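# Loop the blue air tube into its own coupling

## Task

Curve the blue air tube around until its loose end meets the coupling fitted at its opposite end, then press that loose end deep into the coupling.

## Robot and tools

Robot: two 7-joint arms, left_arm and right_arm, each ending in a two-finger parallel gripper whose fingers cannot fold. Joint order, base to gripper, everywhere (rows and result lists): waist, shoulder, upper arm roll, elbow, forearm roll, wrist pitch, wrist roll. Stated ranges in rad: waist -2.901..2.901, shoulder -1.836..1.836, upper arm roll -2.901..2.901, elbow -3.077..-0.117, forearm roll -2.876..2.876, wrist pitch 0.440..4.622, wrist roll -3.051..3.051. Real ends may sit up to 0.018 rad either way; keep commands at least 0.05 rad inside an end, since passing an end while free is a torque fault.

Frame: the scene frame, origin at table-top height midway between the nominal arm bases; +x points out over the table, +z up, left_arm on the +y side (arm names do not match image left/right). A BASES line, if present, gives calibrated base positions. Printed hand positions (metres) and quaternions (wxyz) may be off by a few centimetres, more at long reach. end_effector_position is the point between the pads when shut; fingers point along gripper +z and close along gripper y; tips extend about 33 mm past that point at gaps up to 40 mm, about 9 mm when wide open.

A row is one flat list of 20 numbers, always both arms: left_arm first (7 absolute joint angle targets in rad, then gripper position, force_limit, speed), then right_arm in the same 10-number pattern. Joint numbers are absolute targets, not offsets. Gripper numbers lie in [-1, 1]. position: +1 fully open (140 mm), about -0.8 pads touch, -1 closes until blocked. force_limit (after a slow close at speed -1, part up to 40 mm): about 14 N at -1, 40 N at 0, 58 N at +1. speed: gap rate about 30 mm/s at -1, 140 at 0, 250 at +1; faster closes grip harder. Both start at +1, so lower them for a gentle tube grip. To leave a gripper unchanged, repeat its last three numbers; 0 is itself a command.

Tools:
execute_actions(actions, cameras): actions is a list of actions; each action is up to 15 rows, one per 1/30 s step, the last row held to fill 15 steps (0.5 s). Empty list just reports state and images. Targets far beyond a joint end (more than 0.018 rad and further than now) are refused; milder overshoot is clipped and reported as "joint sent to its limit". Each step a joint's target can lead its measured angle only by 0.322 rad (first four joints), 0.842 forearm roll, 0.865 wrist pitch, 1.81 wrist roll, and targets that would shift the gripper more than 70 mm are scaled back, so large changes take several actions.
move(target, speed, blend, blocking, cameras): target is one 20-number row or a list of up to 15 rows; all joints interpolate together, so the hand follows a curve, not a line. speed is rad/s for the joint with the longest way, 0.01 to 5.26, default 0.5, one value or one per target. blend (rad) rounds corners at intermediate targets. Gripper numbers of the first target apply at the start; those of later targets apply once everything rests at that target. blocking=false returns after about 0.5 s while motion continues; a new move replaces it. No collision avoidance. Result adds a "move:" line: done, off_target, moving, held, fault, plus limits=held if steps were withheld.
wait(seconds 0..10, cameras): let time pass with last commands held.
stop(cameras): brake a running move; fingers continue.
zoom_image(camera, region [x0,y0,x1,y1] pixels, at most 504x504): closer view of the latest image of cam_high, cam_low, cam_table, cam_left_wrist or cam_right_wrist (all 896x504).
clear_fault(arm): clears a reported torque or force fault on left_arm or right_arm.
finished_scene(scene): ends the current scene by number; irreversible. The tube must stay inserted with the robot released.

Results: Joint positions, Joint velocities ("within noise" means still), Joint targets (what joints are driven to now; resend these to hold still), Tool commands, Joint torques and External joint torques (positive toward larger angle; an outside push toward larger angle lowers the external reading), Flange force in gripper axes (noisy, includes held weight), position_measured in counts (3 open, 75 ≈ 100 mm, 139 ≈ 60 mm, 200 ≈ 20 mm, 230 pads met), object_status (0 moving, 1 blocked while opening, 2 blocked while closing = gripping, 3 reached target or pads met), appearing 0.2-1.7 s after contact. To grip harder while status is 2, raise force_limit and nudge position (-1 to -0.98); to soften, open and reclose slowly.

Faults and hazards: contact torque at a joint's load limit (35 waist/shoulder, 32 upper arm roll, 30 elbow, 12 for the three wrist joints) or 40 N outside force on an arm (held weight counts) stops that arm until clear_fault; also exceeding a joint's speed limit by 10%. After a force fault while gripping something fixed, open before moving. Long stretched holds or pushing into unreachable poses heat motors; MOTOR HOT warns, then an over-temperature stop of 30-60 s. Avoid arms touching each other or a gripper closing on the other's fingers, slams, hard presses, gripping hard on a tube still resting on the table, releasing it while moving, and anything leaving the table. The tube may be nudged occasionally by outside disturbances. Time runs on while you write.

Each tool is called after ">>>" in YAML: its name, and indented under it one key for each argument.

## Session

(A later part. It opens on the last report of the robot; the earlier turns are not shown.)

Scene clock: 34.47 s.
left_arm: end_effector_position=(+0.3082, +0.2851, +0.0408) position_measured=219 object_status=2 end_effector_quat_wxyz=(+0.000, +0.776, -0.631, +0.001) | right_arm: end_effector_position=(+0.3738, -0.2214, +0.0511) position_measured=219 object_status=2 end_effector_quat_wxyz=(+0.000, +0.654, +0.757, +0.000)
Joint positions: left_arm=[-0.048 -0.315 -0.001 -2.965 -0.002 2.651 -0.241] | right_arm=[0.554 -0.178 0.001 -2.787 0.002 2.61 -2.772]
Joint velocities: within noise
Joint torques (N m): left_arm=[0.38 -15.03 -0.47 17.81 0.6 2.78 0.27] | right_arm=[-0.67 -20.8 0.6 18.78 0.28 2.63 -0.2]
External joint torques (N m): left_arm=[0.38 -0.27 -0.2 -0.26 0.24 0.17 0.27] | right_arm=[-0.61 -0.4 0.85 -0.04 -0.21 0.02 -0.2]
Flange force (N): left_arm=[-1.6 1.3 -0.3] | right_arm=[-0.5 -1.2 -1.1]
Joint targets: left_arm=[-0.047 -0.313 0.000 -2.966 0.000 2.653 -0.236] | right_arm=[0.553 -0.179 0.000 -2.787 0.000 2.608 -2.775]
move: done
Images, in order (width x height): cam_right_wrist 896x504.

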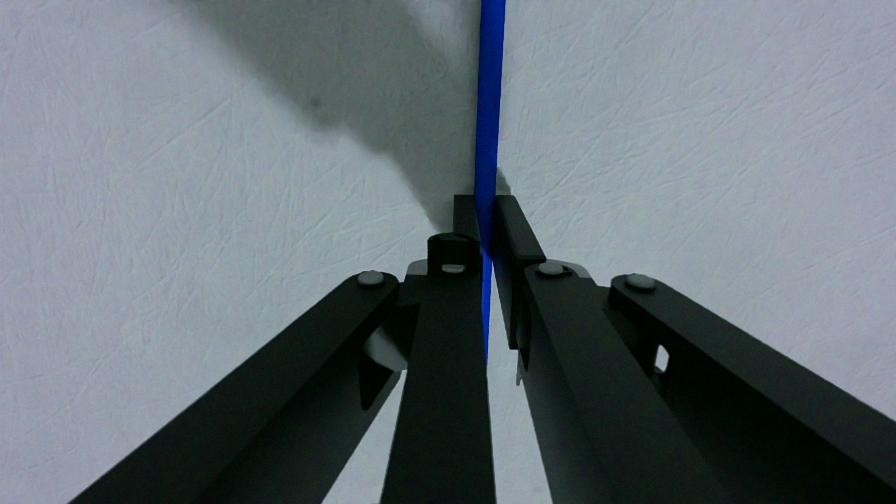

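>>> move:
  target: [-0.0466,-0.4589,0,-2.9407,0,2.4818,-0.236,-1,-1,-1,0.5528,-0.2906,0,-2.7608,0,2.4702,-2.775,-1,-1,-1]
  speed: 0.15
  cameras: ["cam_table"]

>>> move:
  target: [-0.0466,-0.4589,0,-2.9407,0,2.4818,-0.236,-0.98,0.5,-1,0.5528,-0.2906,0,-2.7608,0,2.4702,-2.775,-0.98,0.5,-1]
  speed: 0.15
  cameras: ["cam_low","cam_table","cam_left_wrist","cam_right_wrist"]

Scene clock: 40.43 s.
left_arm: end_effector_position=(+0.3079, +0.2852, +0.0808) position_measured=219 object_status=2 end_effector_quat_wxyz=(+0.000, +0.776, -0.631, +0.000) | right_arm: end_effector_position=(+0.3745, -0.2212, +0.0909) position_measured=219 object_status=2 end_effector_quat_wxyz=(+0.000, +0.654, +0.757, +0.000)
Joint positions: left_arm=[-0.047 -0.457 -0.001 -2.942 -0.002 2.485 -0.241] | right_arm=[0.554 -0.289 0.001 -2.762 0.002 2.473 -2.772]
Joint velocities: left_arm=[0 0 0 -0.001 0.001 -0.005 0] | right_arm=[0.001 -0.001 0 0.001 -0.001 -0.003 0.001]
Joint torques (N m): left_arm=[0.06 -13.97 -0.61 21.11 0.66 2.35 0.25] | right_arm=[-0.36 -18.91 0.46 21 0.42 2.62 -0.18]
External joint torques (N m): left_arm=[0.09 -1.74 -0.2 0.5 0.2 -0.27 0.25] | right_arm=[-0.36 -0.61 0.77 0.22 -0.17 0.02 -0.18]
Flange force (N): left_arm=[-1.9 5.0 -7.1] | right_arm=[-0.3 -1.3 -1.7]
Joint targets: left_arm=[-0.047 -0.459 0.000 -2.941 0.000 2.482 -0.236] | right_arm=[0.553 -0.291 0.000 -2.761 0.000 2.470 -2.775]
move: done
Images, in order (width x height): cam_table 896x504.

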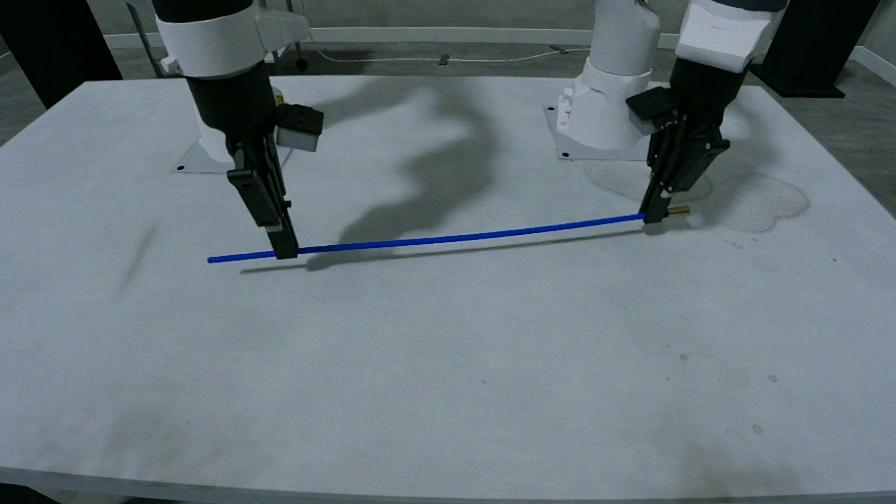

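Scene clock: 41.03 s.
left_arm: end_effector_position=(+0.3077, +0.2852, +0.0808) position_measured=222 object_status=0 end_effector_quat_wxyz=(+0.001, +0.776, -0.631, +0.000) | right_arm: end_effector_position=(+0.3745, -0.2212, +0.0910) position_measured=222 object_status=2 end_effector_quat_wxyz=(+0.000, +0.654, +0.757, +0.000)
Joint positions: left_arm=[-0.047 -0.457 -0.001 -2.942 -0.002 2.484 -0.241] | right_arm=[0.554 -0.289 0.001 -2.761 0.002 2.473 -2.772]
Joint velocities: within noise
Joint torques (N m): left_arm=[0.1 -13.9 -0.61 21.13 0.66 2.38 0.25] | right_arm=[-0.36 -18.84 0.44 20.93 0.43 2.54 -0.16]
External joint torques (N m): left_arm=[0.12 -1.62 -0.21 0.49 0.2 -0.25 0.25] | right_arm=[-0.37 -0.47 0.75 0.21 -0.16 -0.05 -0.16]
Flange force (N): left_arm=[-1.8 4.6 -6.6] | right_arm=[-0.1 -0.9 -1.6]
Joint targets: left_arm=[-0.047 -0.459 0.000 -2.941 0.000 2.482 -0.236] | right_arm=[0.553 -0.291 0.000 -2.761 0.000 2.470 -2.775]
move: done
Images, in order (width x height): cam_low 896x504, cam_table 896x504, cam_left_wrist 896x504, cam_right_wrist 896x504.

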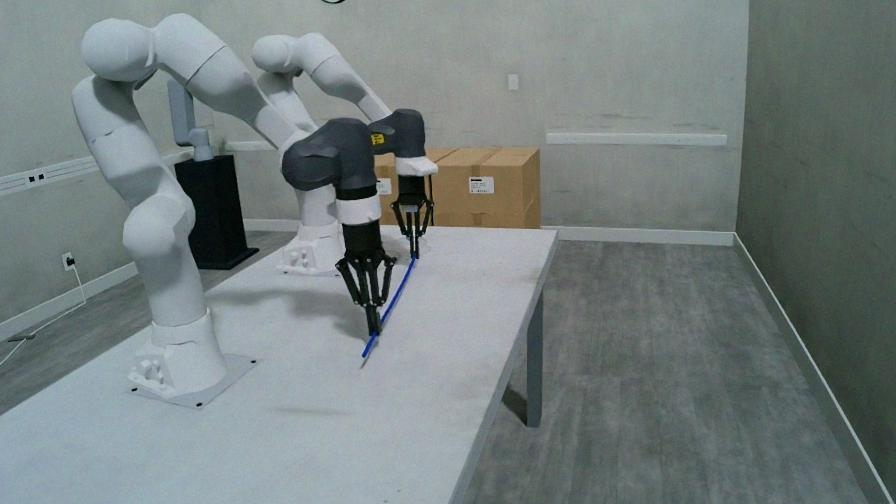

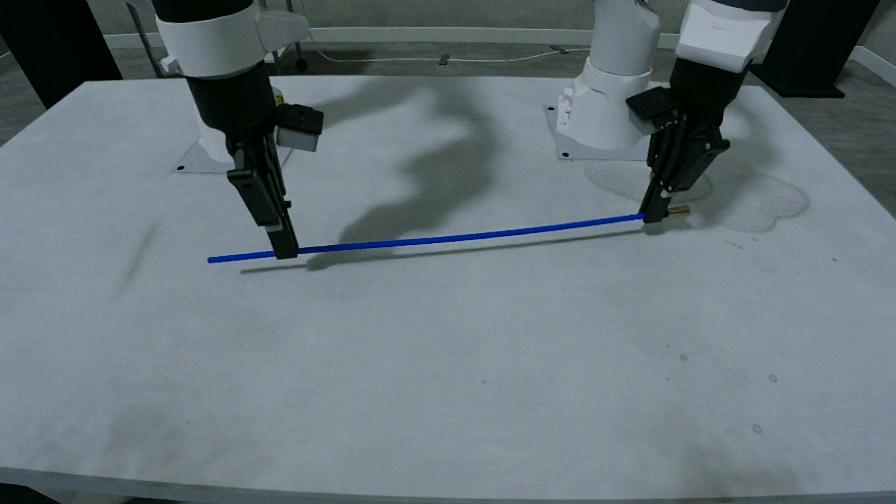

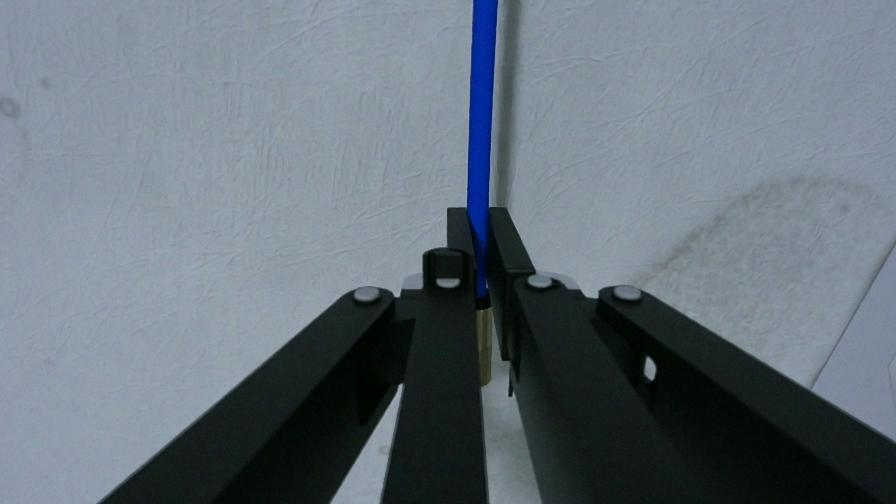

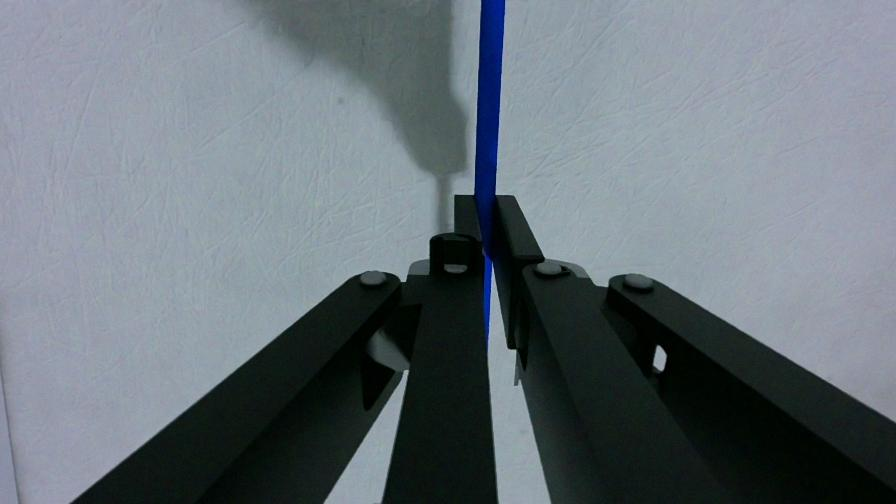

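>>> move:
  target: [-0.0457,-0.381,0,-2.8767,0,2.4957,-0.7187,-0.98,0.5,-1,0.6715,-0.2841,0,-2.7548,0,2.4707,-1.8865,-0.98,0.5,-1]
  speed: 0.4
  cameras: ["cam_table","cam_left_wrist","cam_right_wrist"]

Scene clock: 44.97 s.
left_arm: end_effector_position=(+0.3286, +0.2846, +0.0814) position_measured=222 object_status=2 end_effector_quat_wxyz=(+0.001, +0.902, -0.433, -0.001) | right_arm: end_effector_position=(+0.3520, -0.1832, +0.0916) position_measured=222 object_status=2 end_effector_quat_wxyz=(-0.001, +0.888, +0.461, +0.000)
Joint positions: left_arm=[-0.047 -0.382 -0.001 -2.878 -0.002 2.494 -0.712] | right_arm=[0.67 -0.285 0.001 -2.756 0.002 2.471 -1.897]
Joint velocities: left_arm=[0 -0.001 0 -0.001 0 0 -0.004] | right_arm=[0.001 0.001 0 0 -0.001 0 0.007]
Joint torques (N m): left_arm=[0.22 -15.12 -0.68 21.05 0.65 2.89 -0.1] | right_arm=[0.45 -17.76 0.58 21.25 0.45 2.92 0.26]
External joint torques (N m): left_arm=[0.23 -0.34 -0.32 0.54 0.17 0.23 -0.1] | right_arm=[0.47 0.9 0.89 0.33 -0.12 0.24 0.26]
Flange force (N): left_arm=[0.5 -0.2 -0.6] | right_arm=[4.4 -1.0 2.9]
Joint targets: left_arm=[-0.046 -0.381 0.000 -2.877 0.000 2.496 -0.719] | right_arm=[0.671 -0.284 0.000 -2.755 0.000 2.471 -1.886]
move: done
Images, in order (width x height): cam_table 896x504, cam_left_wrist 896x504, cam_right_wrist 896x504.

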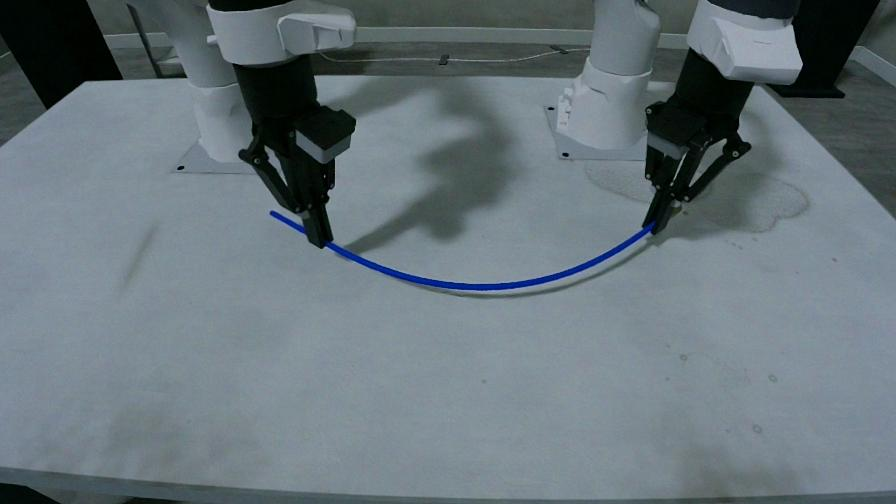

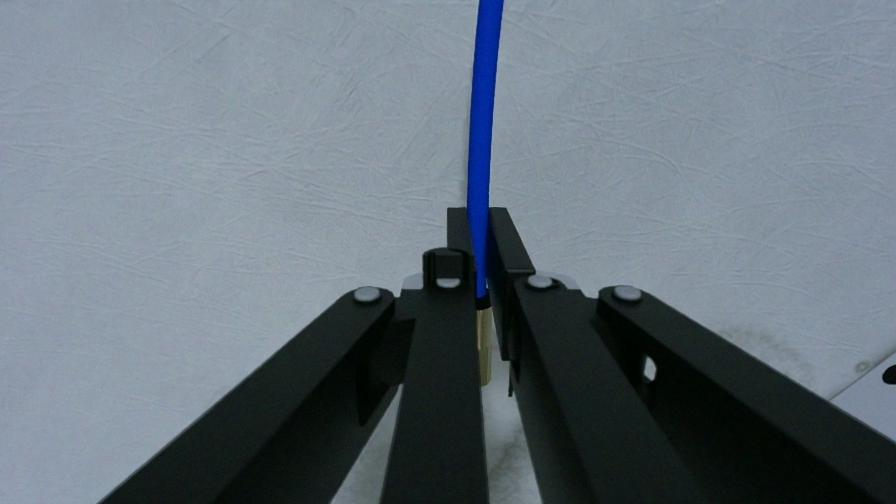

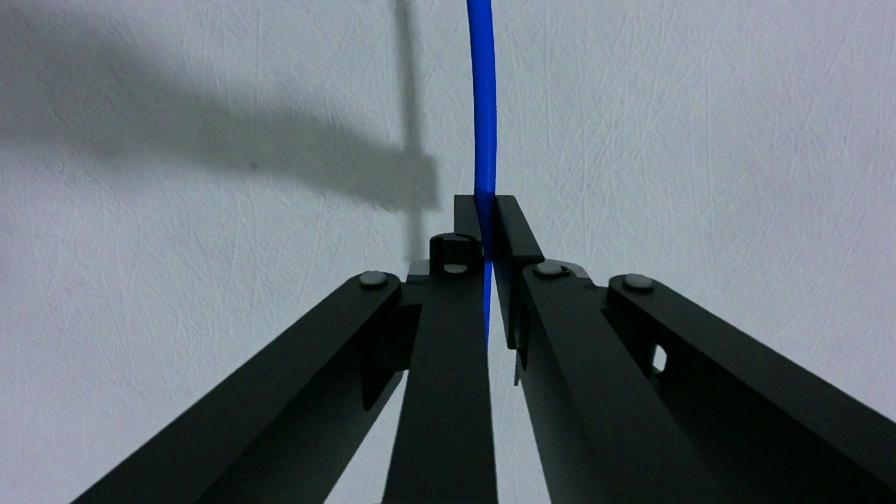

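Works nicely. Continue.

>>> move:
  target:
    - [-0.1002,-0.2829,0,-2.7869,0,2.504,-1.2602,-0.98,0.5,-1,0.8333,-0.2319,0,-2.7024,0,2.4705,-0.9547,-0.98,0.5,-1]
    - [-0.1795,-0.2242,0,-2.7281,0,2.5039,-1.8265,-0.98,0.5,-1,0.967,-0.1073,0,-2.5665,0,2.4592,-0.051,-0.98,0.5,-1]
  speed: 0.45
  blend: 0.05

Scene clock: 50.83 s.
left_arm: end_effector_position=(+0.3723, +0.2313, +0.0816) position_measured=222 object_status=2 end_effector_quat_wxyz=(+0.000, +0.999, +0.039, -0.001) | right_arm: end_effector_position=(+0.3094, -0.0541, +0.0922) position_measured=222 object_status=2 end_effector_quat_wxyz=(-0.002, +0.958, -0.286, +0.000)
Joint positions: left_arm=[-0.179 -0.226 -0.001 -2.729 -0.002 2.502 -1.818] | right_arm=[0.966 -0.109 0.001 -2.567 0.002 2.462 -0.063]
Joint velocities: left_arm=[0 0.001 0.001 0 -0.001 0 -0.004] | right_arm=[0 0.001 0.001 0.001 0 0 0.005]
Joint torques (N m): left_arm=[-0.33 -20.43 -0.32 20.86 0.7 2.85 -0.33] | right_arm=[0.15 -24.18 0.52 21.09 0.34 2.55 0.3]
External joint torques (N m): left_arm=[-0.39 -0.26 -0.16 0.57 0.17 0.21 -0.33] | right_arm=[0.18 0.88 0.65 0.09 -0.13 -0.09 0.3]
Flange force (N): left_arm=[0.6 1.5 -0.4] | right_arm=[-1.4 -2.8 1.6]
Joint targets: left_arm=[-0.179 -0.224 0.000 -2.728 0.000 2.504 -1.827] | right_arm=[0.967 -0.107 0.000 -2.566 0.000 2.459 -0.051]
move: off_target (right_arm); right_arm: the wrist roll is farthest, 0.012 rad from its target

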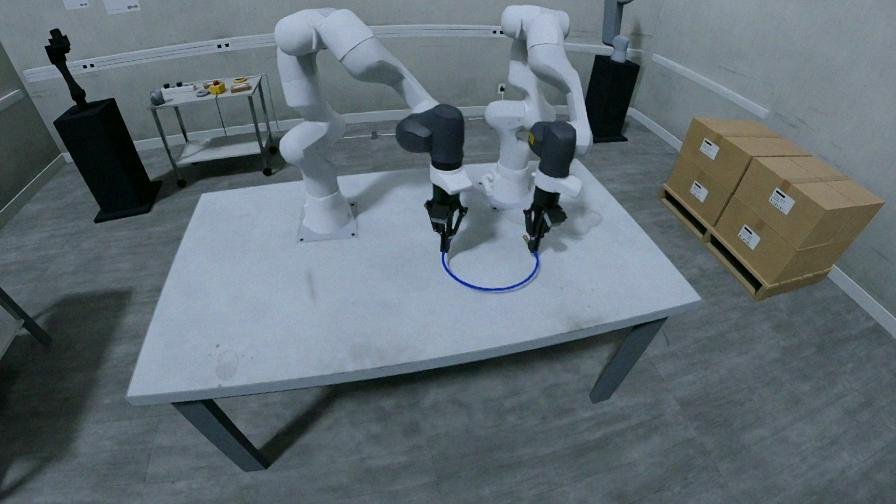

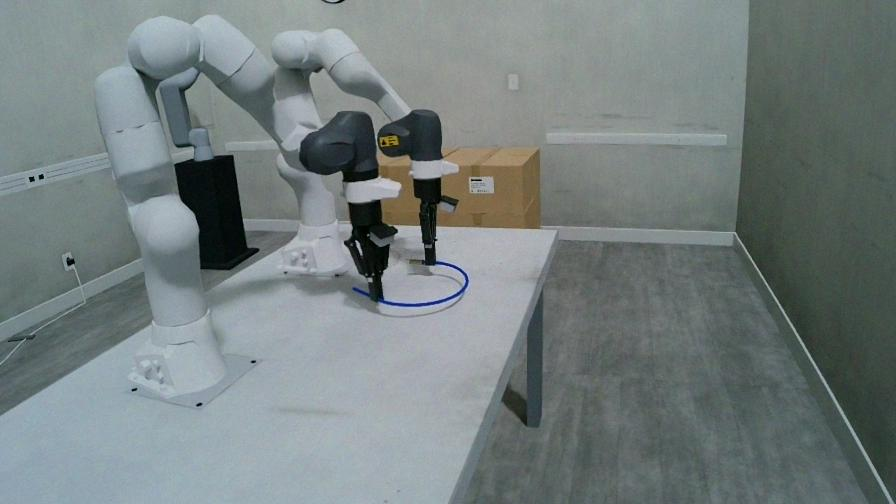

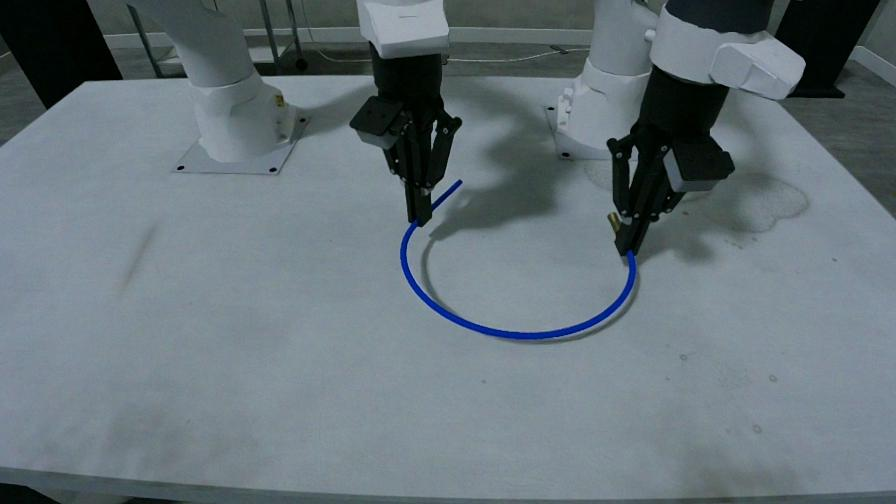

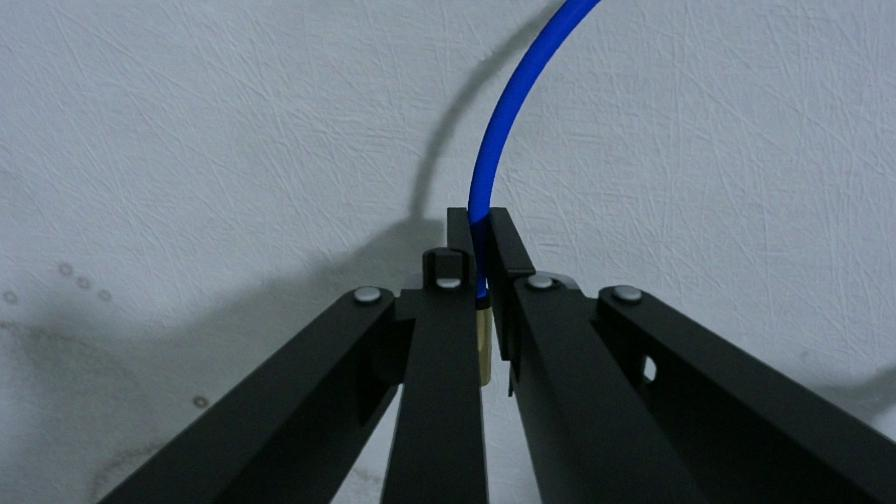

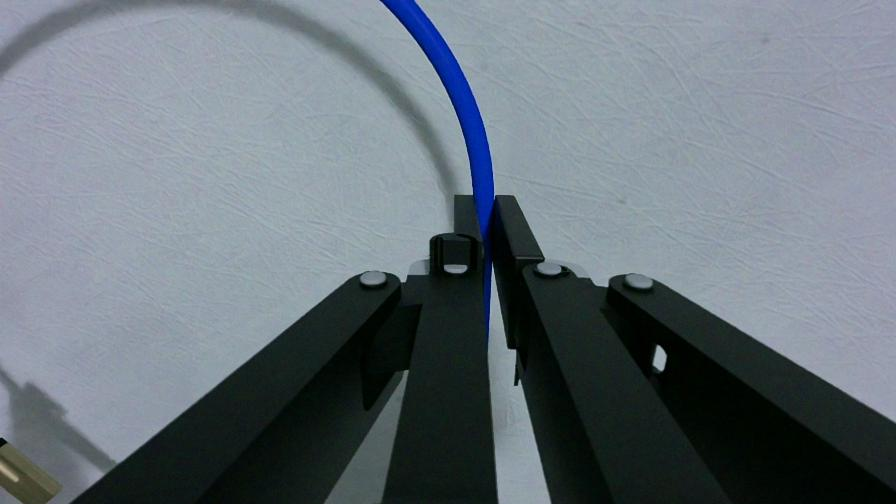

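>>> move:
  target: [-0.2368,-0.1969,0,-2.6993,0,2.5024,-2.3708,-0.98,0.5,-1,1.0482,0.0196,0,-2.4115,0,2.4311,0.8002,-0.98,0.5,-1]
  speed: 0.4

Scene clock: 54.53 s.
left_arm: end_effector_position=(+0.3773, +0.2069, +0.0817) position_measured=222 object_status=2 end_effector_quat_wxyz=(+0.001, +0.960, +0.278, +0.000) | right_arm: end_effector_position=(+0.3052, +0.0069, +0.0927) position_measured=222 object_status=2 end_effector_quat_wxyz=(-0.003, +0.781, -0.624, -0.001)
Joint positions: left_arm=[-0.236 -0.198 -0.001 -2.7 -0.002 2.502 -2.361] | right_arm=[1.047 0.018 0.001 -2.412 0.002 2.435 0.786]
Joint velocities: left_arm=[-0.001 0 0 0 0.001 0 -0.004] | right_arm=[-0.001 -0.001 0 0 0 0 0.007]
Joint torques (N m): left_arm=[-0.12 -21.4 -0.08 20.94 0.73 2.67 -0.51] | right_arm=[0.06 -28.95 0.5 21.08 0.37 2.28 0.5]
External joint torques (N m): left_arm=[-0.14 -0.19 0.11 0.61 0.16 0.05 -0.51] | right_arm=[0.16 0.86 0.58 -0.21 -0.13 -0.28 0.5]
Flange force (N): left_arm=[0.2 1.7 -0.7] | right_arm=[-2.5 0.0 1.1]
Joint targets: left_arm=[-0.237 -0.197 0.000 -2.699 0.000 2.502 -2.371] | right_arm=[1.048 0.020 0.000 -2.412 0.000 2.431 0.800]
move: off_target (right_arm); right_arm: the wrist roll is farthest, 0.014 rad from its target

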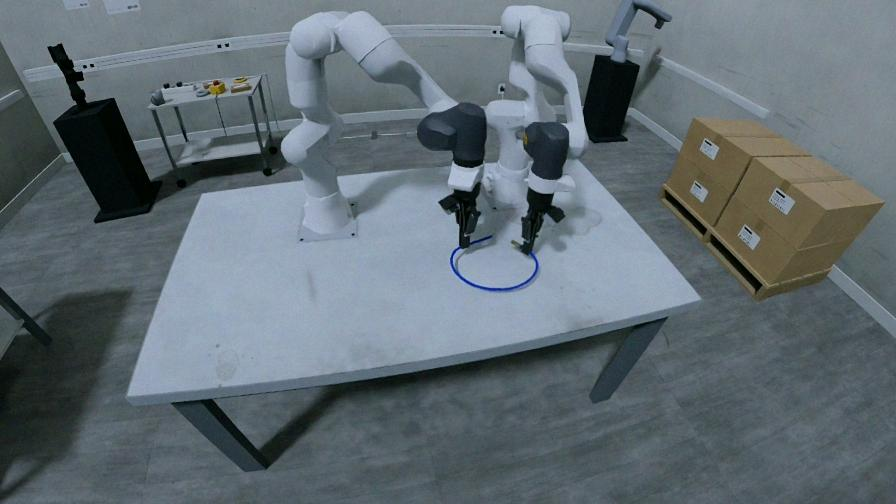

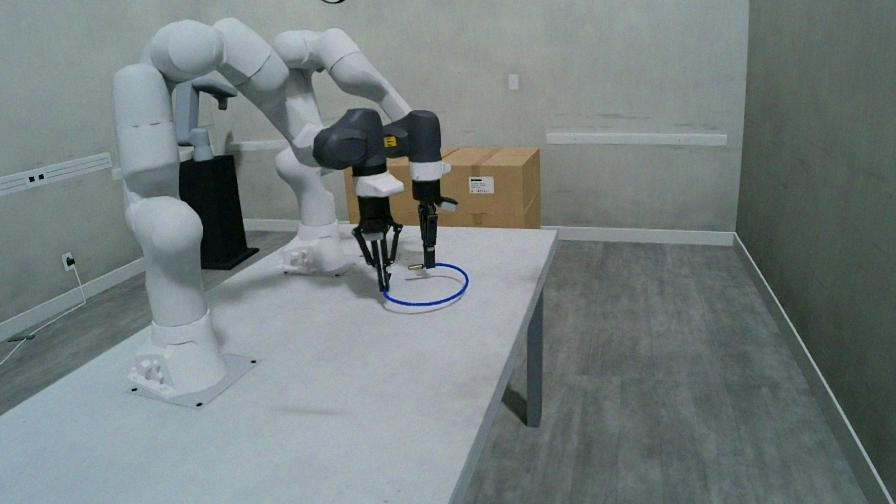

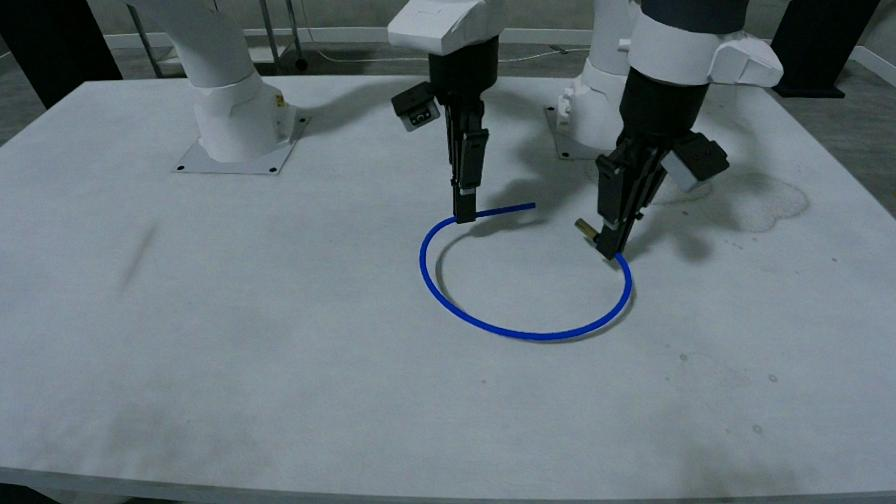

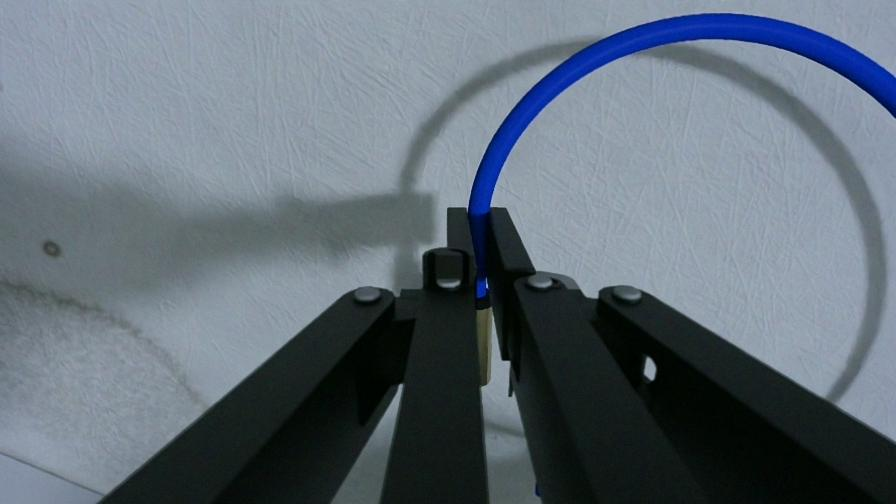

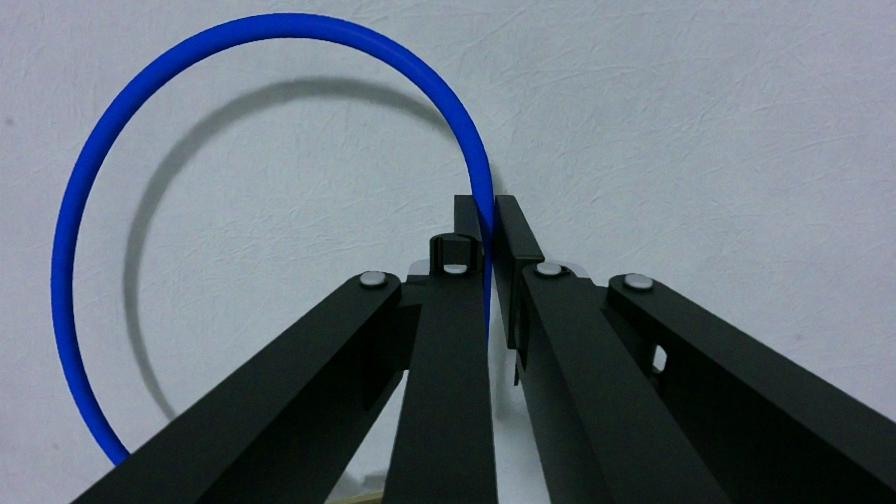

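>>> move:
  target: [-0.231,-0.1866,0,-2.6883,0,2.5017,-2.6084,-0.98,0.5,-1,1.073,0.051,0,-2.3704,0,2.4214,1.21,-0.98,0.5,-1]
  speed: 0.3
  cameras: ["cam_high","cam_low","cam_table"]

>>> zoom_image:
  camera: "cam_table"
  region: [380, 120, 680, 370]

>>> zoom_image:
  camera: "cam_high"
  region: [420, 180, 570, 310]

Scene clock: 57.50 s.
left_arm: end_effector_position=(+0.3811, +0.2072, +0.0817) position_measured=222 object_status=2 end_effector_quat_wxyz=(+0.001, +0.920, +0.391, +0.000) | right_arm: end_effector_position=(+0.3013, +0.0244, +0.0933) position_measured=222 object_status=2 end_effector_quat_wxyz=(+0.003, -0.648, +0.762, +0.002)
Joint positions: left_arm=[-0.234 -0.188 -0.001 -2.689 -0.002 2.502 -2.598] | right_arm=[1.072 0.049 0.001 -2.37 0.002 2.426 1.196]
Joint velocities: left_arm=[within noise] | right_arm=[-0.001 0 -0.001 0 0.001 0 0.005]
Joint torques (N m): left_arm=[1 -21.81 0.13 21.02 0.73 2.65 -0.43] | right_arm=[0.06 -29.96 0.44 20.91 0.39 2.05 0.49]
External joint torques (N m): left_arm=[1.03 -0.16 0.36 0.6 0.15 0.04 -0.43] | right_arm=[0.09 0.97 0.43 -0.48 -0.14 -0.49 0.49]
Flange force (N): left_arm=[1.4 0.8 -0.7] | right_arm=[-1.8 0.9 0.9]
Joint targets: left_arm=[-0.231 -0.187 0.000 -2.688 0.000 2.502 -2.608] | right_arm=[1.073 0.051 0.000 -2.370 0.000 2.421 1.210]
move: off_target (left_arm, right_arm); left_arm: the wrist roll is farthest, 0.011 rad from its target; right_arm: the wrist roll is farthest, 0.014 rad from its target
Images, in order (width x height): cam_high 896x504, cam_low 896x504, cam_table 896x504.

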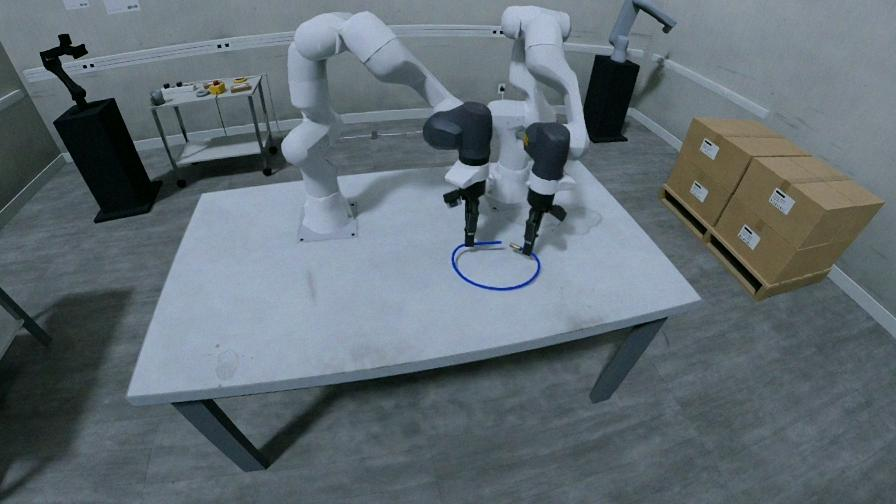

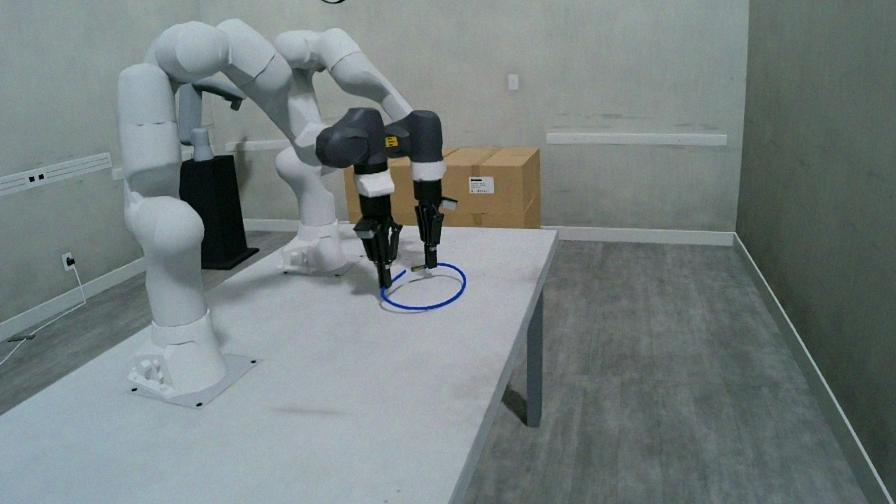

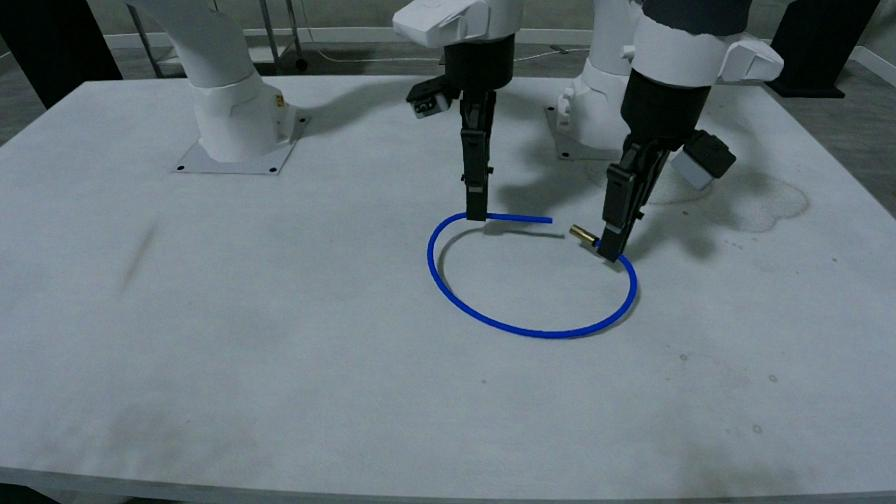

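Scaled by 1.680 from the camera's 896x504 image, which has a finer 1280x720 frame.

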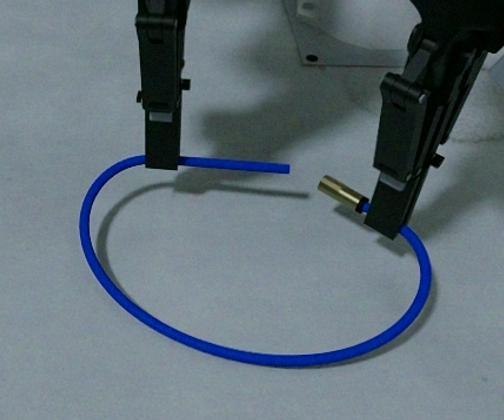

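Scaled by 3.360 from the camera's 896x504 image, which has a finer 1280x720 frame.

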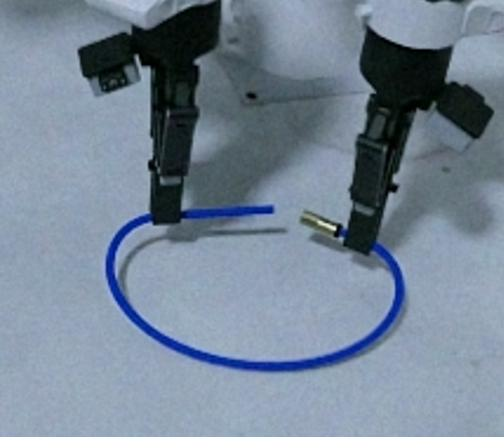

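>>> move:
  target: [-0.2251,-0.1763,0,-2.6772,0,2.5009,-2.856,-0.98,0.5,-1,1.0979,0.0824,0,-2.3293,0,2.4117,1.634,-0.98,0.5,-1]
  speed: 0.3

>>> zoom_image:
  camera: "cam_table"
  region: [440, 170, 660, 300]

>>> zoom_image:
  camera: "cam_high"
  region: [450, 220, 560, 280]

>>> zoom_image:
  camera: "cam_low"
  region: [350, 230, 490, 320]

Scene clock: 60.83 s.
left_arm: end_effector_position=(+0.3852, +0.2086, +0.0816) position_measured=222 object_status=2 end_effector_quat_wxyz=(+0.001, +0.864, +0.504, +0.000) | right_arm: end_effector_position=(+0.2968, +0.0419, +0.0939) position_measured=222 object_status=2 end_effector_quat_wxyz=(+0.004, -0.484, +0.875, +0.003)
Joint positions: left_arm=[-0.228 -0.178 -0.001 -2.679 -0.002 2.502 -2.845] | right_arm=[1.097 0.08 0.001 -2.328 0.002 2.418 1.619]
Joint velocities: left_arm=[within noise] | right_arm=[0 -0.001 0 -0.001 0 -0.001 0.005]
Joint torques (N m): left_arm=[1.22 -22.12 0.28 21.11 0.72 2.53 -0.52] | right_arm=[0.12 -30.89 0.56 20.65 0.43 1.8 0.41]
External joint torques (N m): left_arm=[1.2 -0.29 0.45 0.83 0.14 -0.04 -0.52] | right_arm=[0.12 1.26 0.49 -0.83 -0.12 -0.71 0.41]
Flange force (N): left_arm=[1.4 1.4 -1.4] | right_arm=[-0.9 1.4 1.1]
Joint targets: left_arm=[-0.225 -0.176 0.000 -2.677 0.000 2.501 -2.856] | right_arm=[1.098 0.082 0.000 -2.329 0.000 2.412 1.634]
move: off_target (left_arm, right_arm); left_arm: the wrist roll is farthest, 0.011 rad from its target; right_arm: the wrist roll is farthest, 0.015 rad from its target

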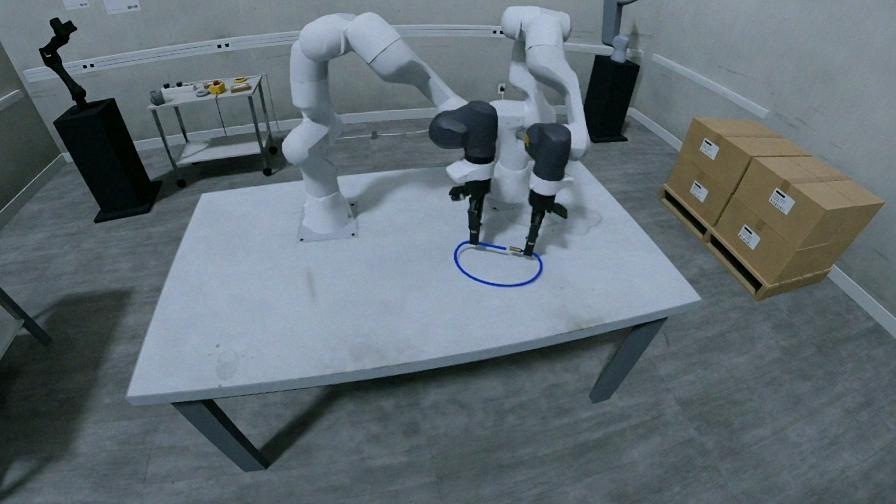

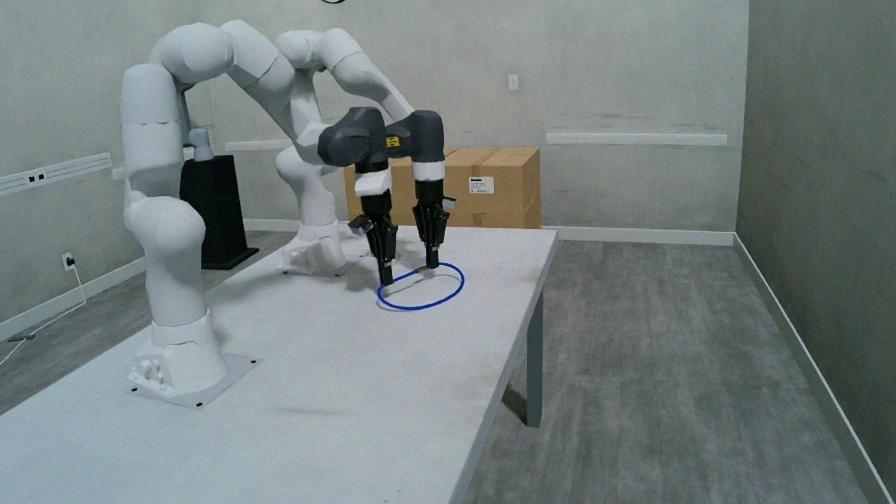

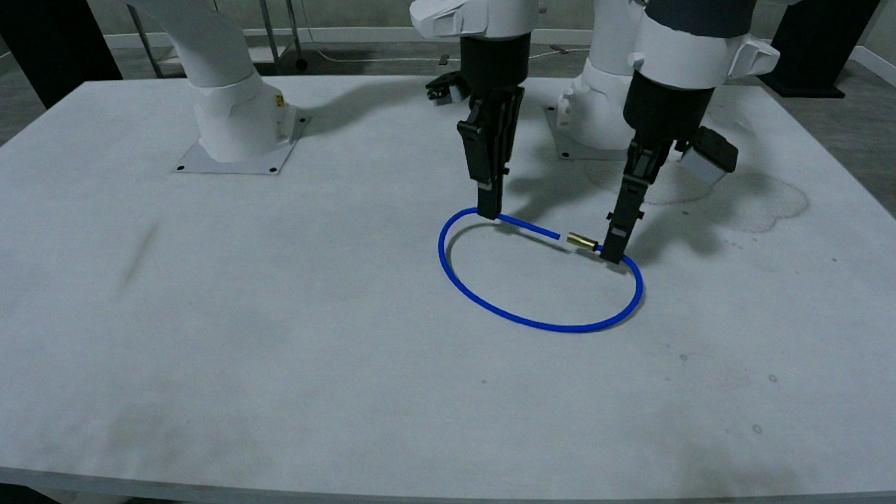

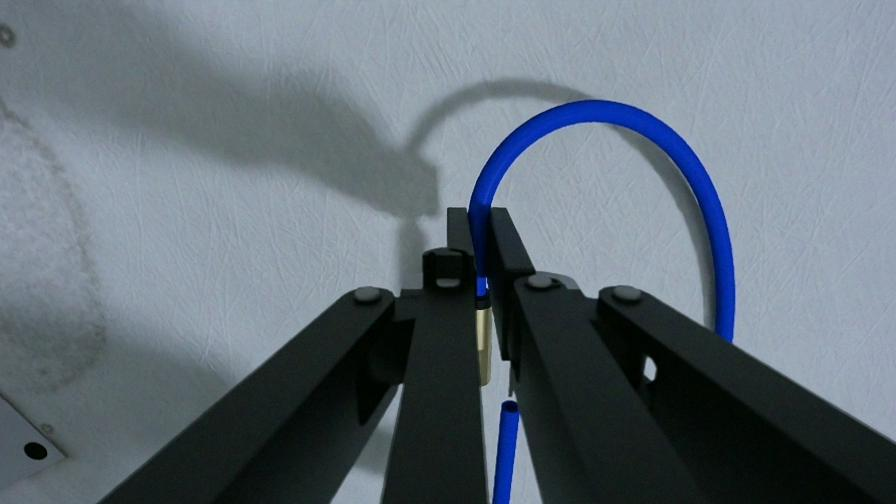

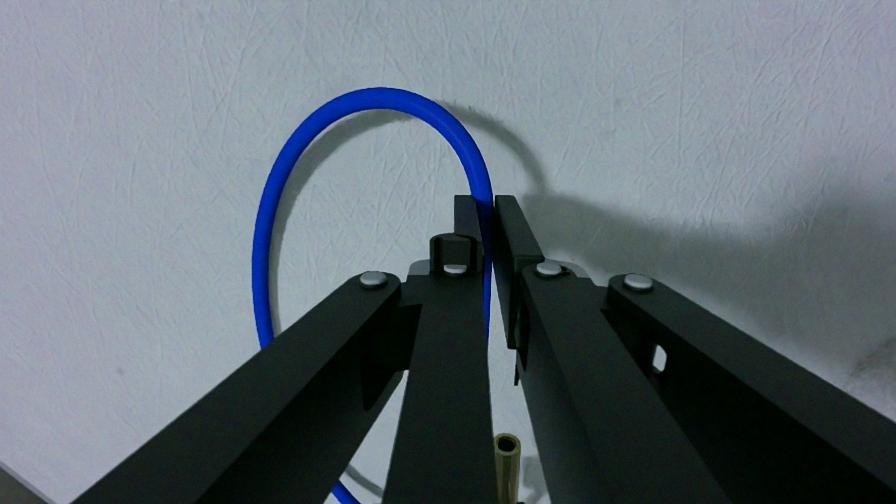

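Scaled by 2.291 from the camera's 896x504 image, which has a finer 1280x720 frame.

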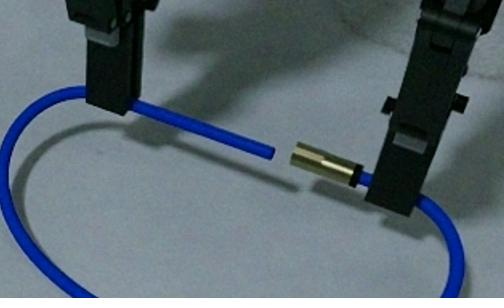

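Scaled by 4.582 from the camera's 896x504 image, which has a finer 1280x720 frame.

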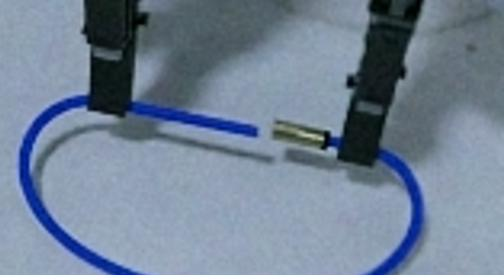

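Scaled by 3.600 from the camera's 896x504 image, which has a finer 1280x720 frame.

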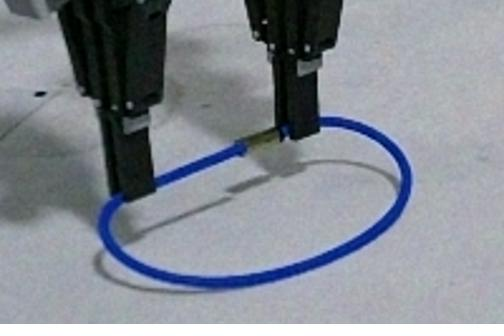

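>>> zoom_image:
  camera: "cam_left_wrist"
  region: [420, 280, 580, 504]

>>> zoom_image:
  camera: "cam_right_wrist"
  region: [420, 280, 580, 504]

>>> zoom_image:
  camera: "cam_low"
  region: [375, 255, 445, 300]

>>> zoom_image:
  camera: "cam_table"
  region: [480, 195, 640, 285]

Scaled by 2.250 from the camera's 896x504 image, which has a finer 1280x720 frame.

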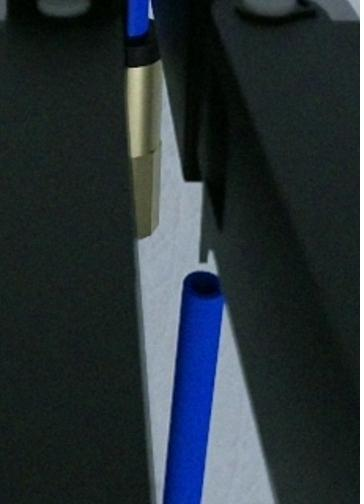

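Scaled by 2.250 from the camera's 896x504 image, which has a finer 1280x720 frame.

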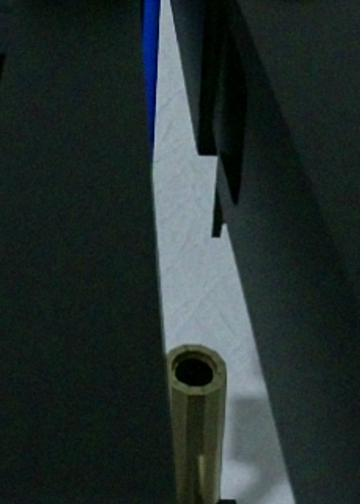

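Scaled by 7.200 from the camera's 896x504 image, which has a finer 1280x720 frame.

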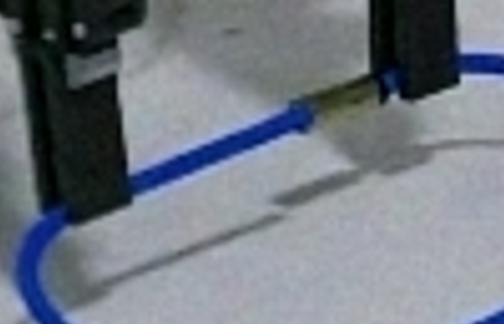

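Scaled by 3.150 from the camera's 896x504 image, which has a finer 1280x720 frame.

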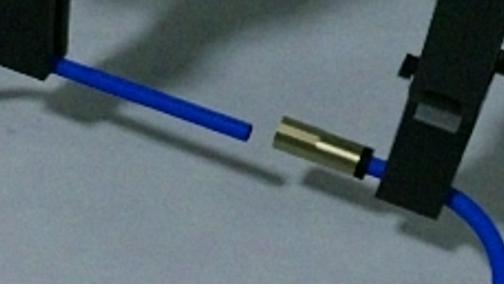

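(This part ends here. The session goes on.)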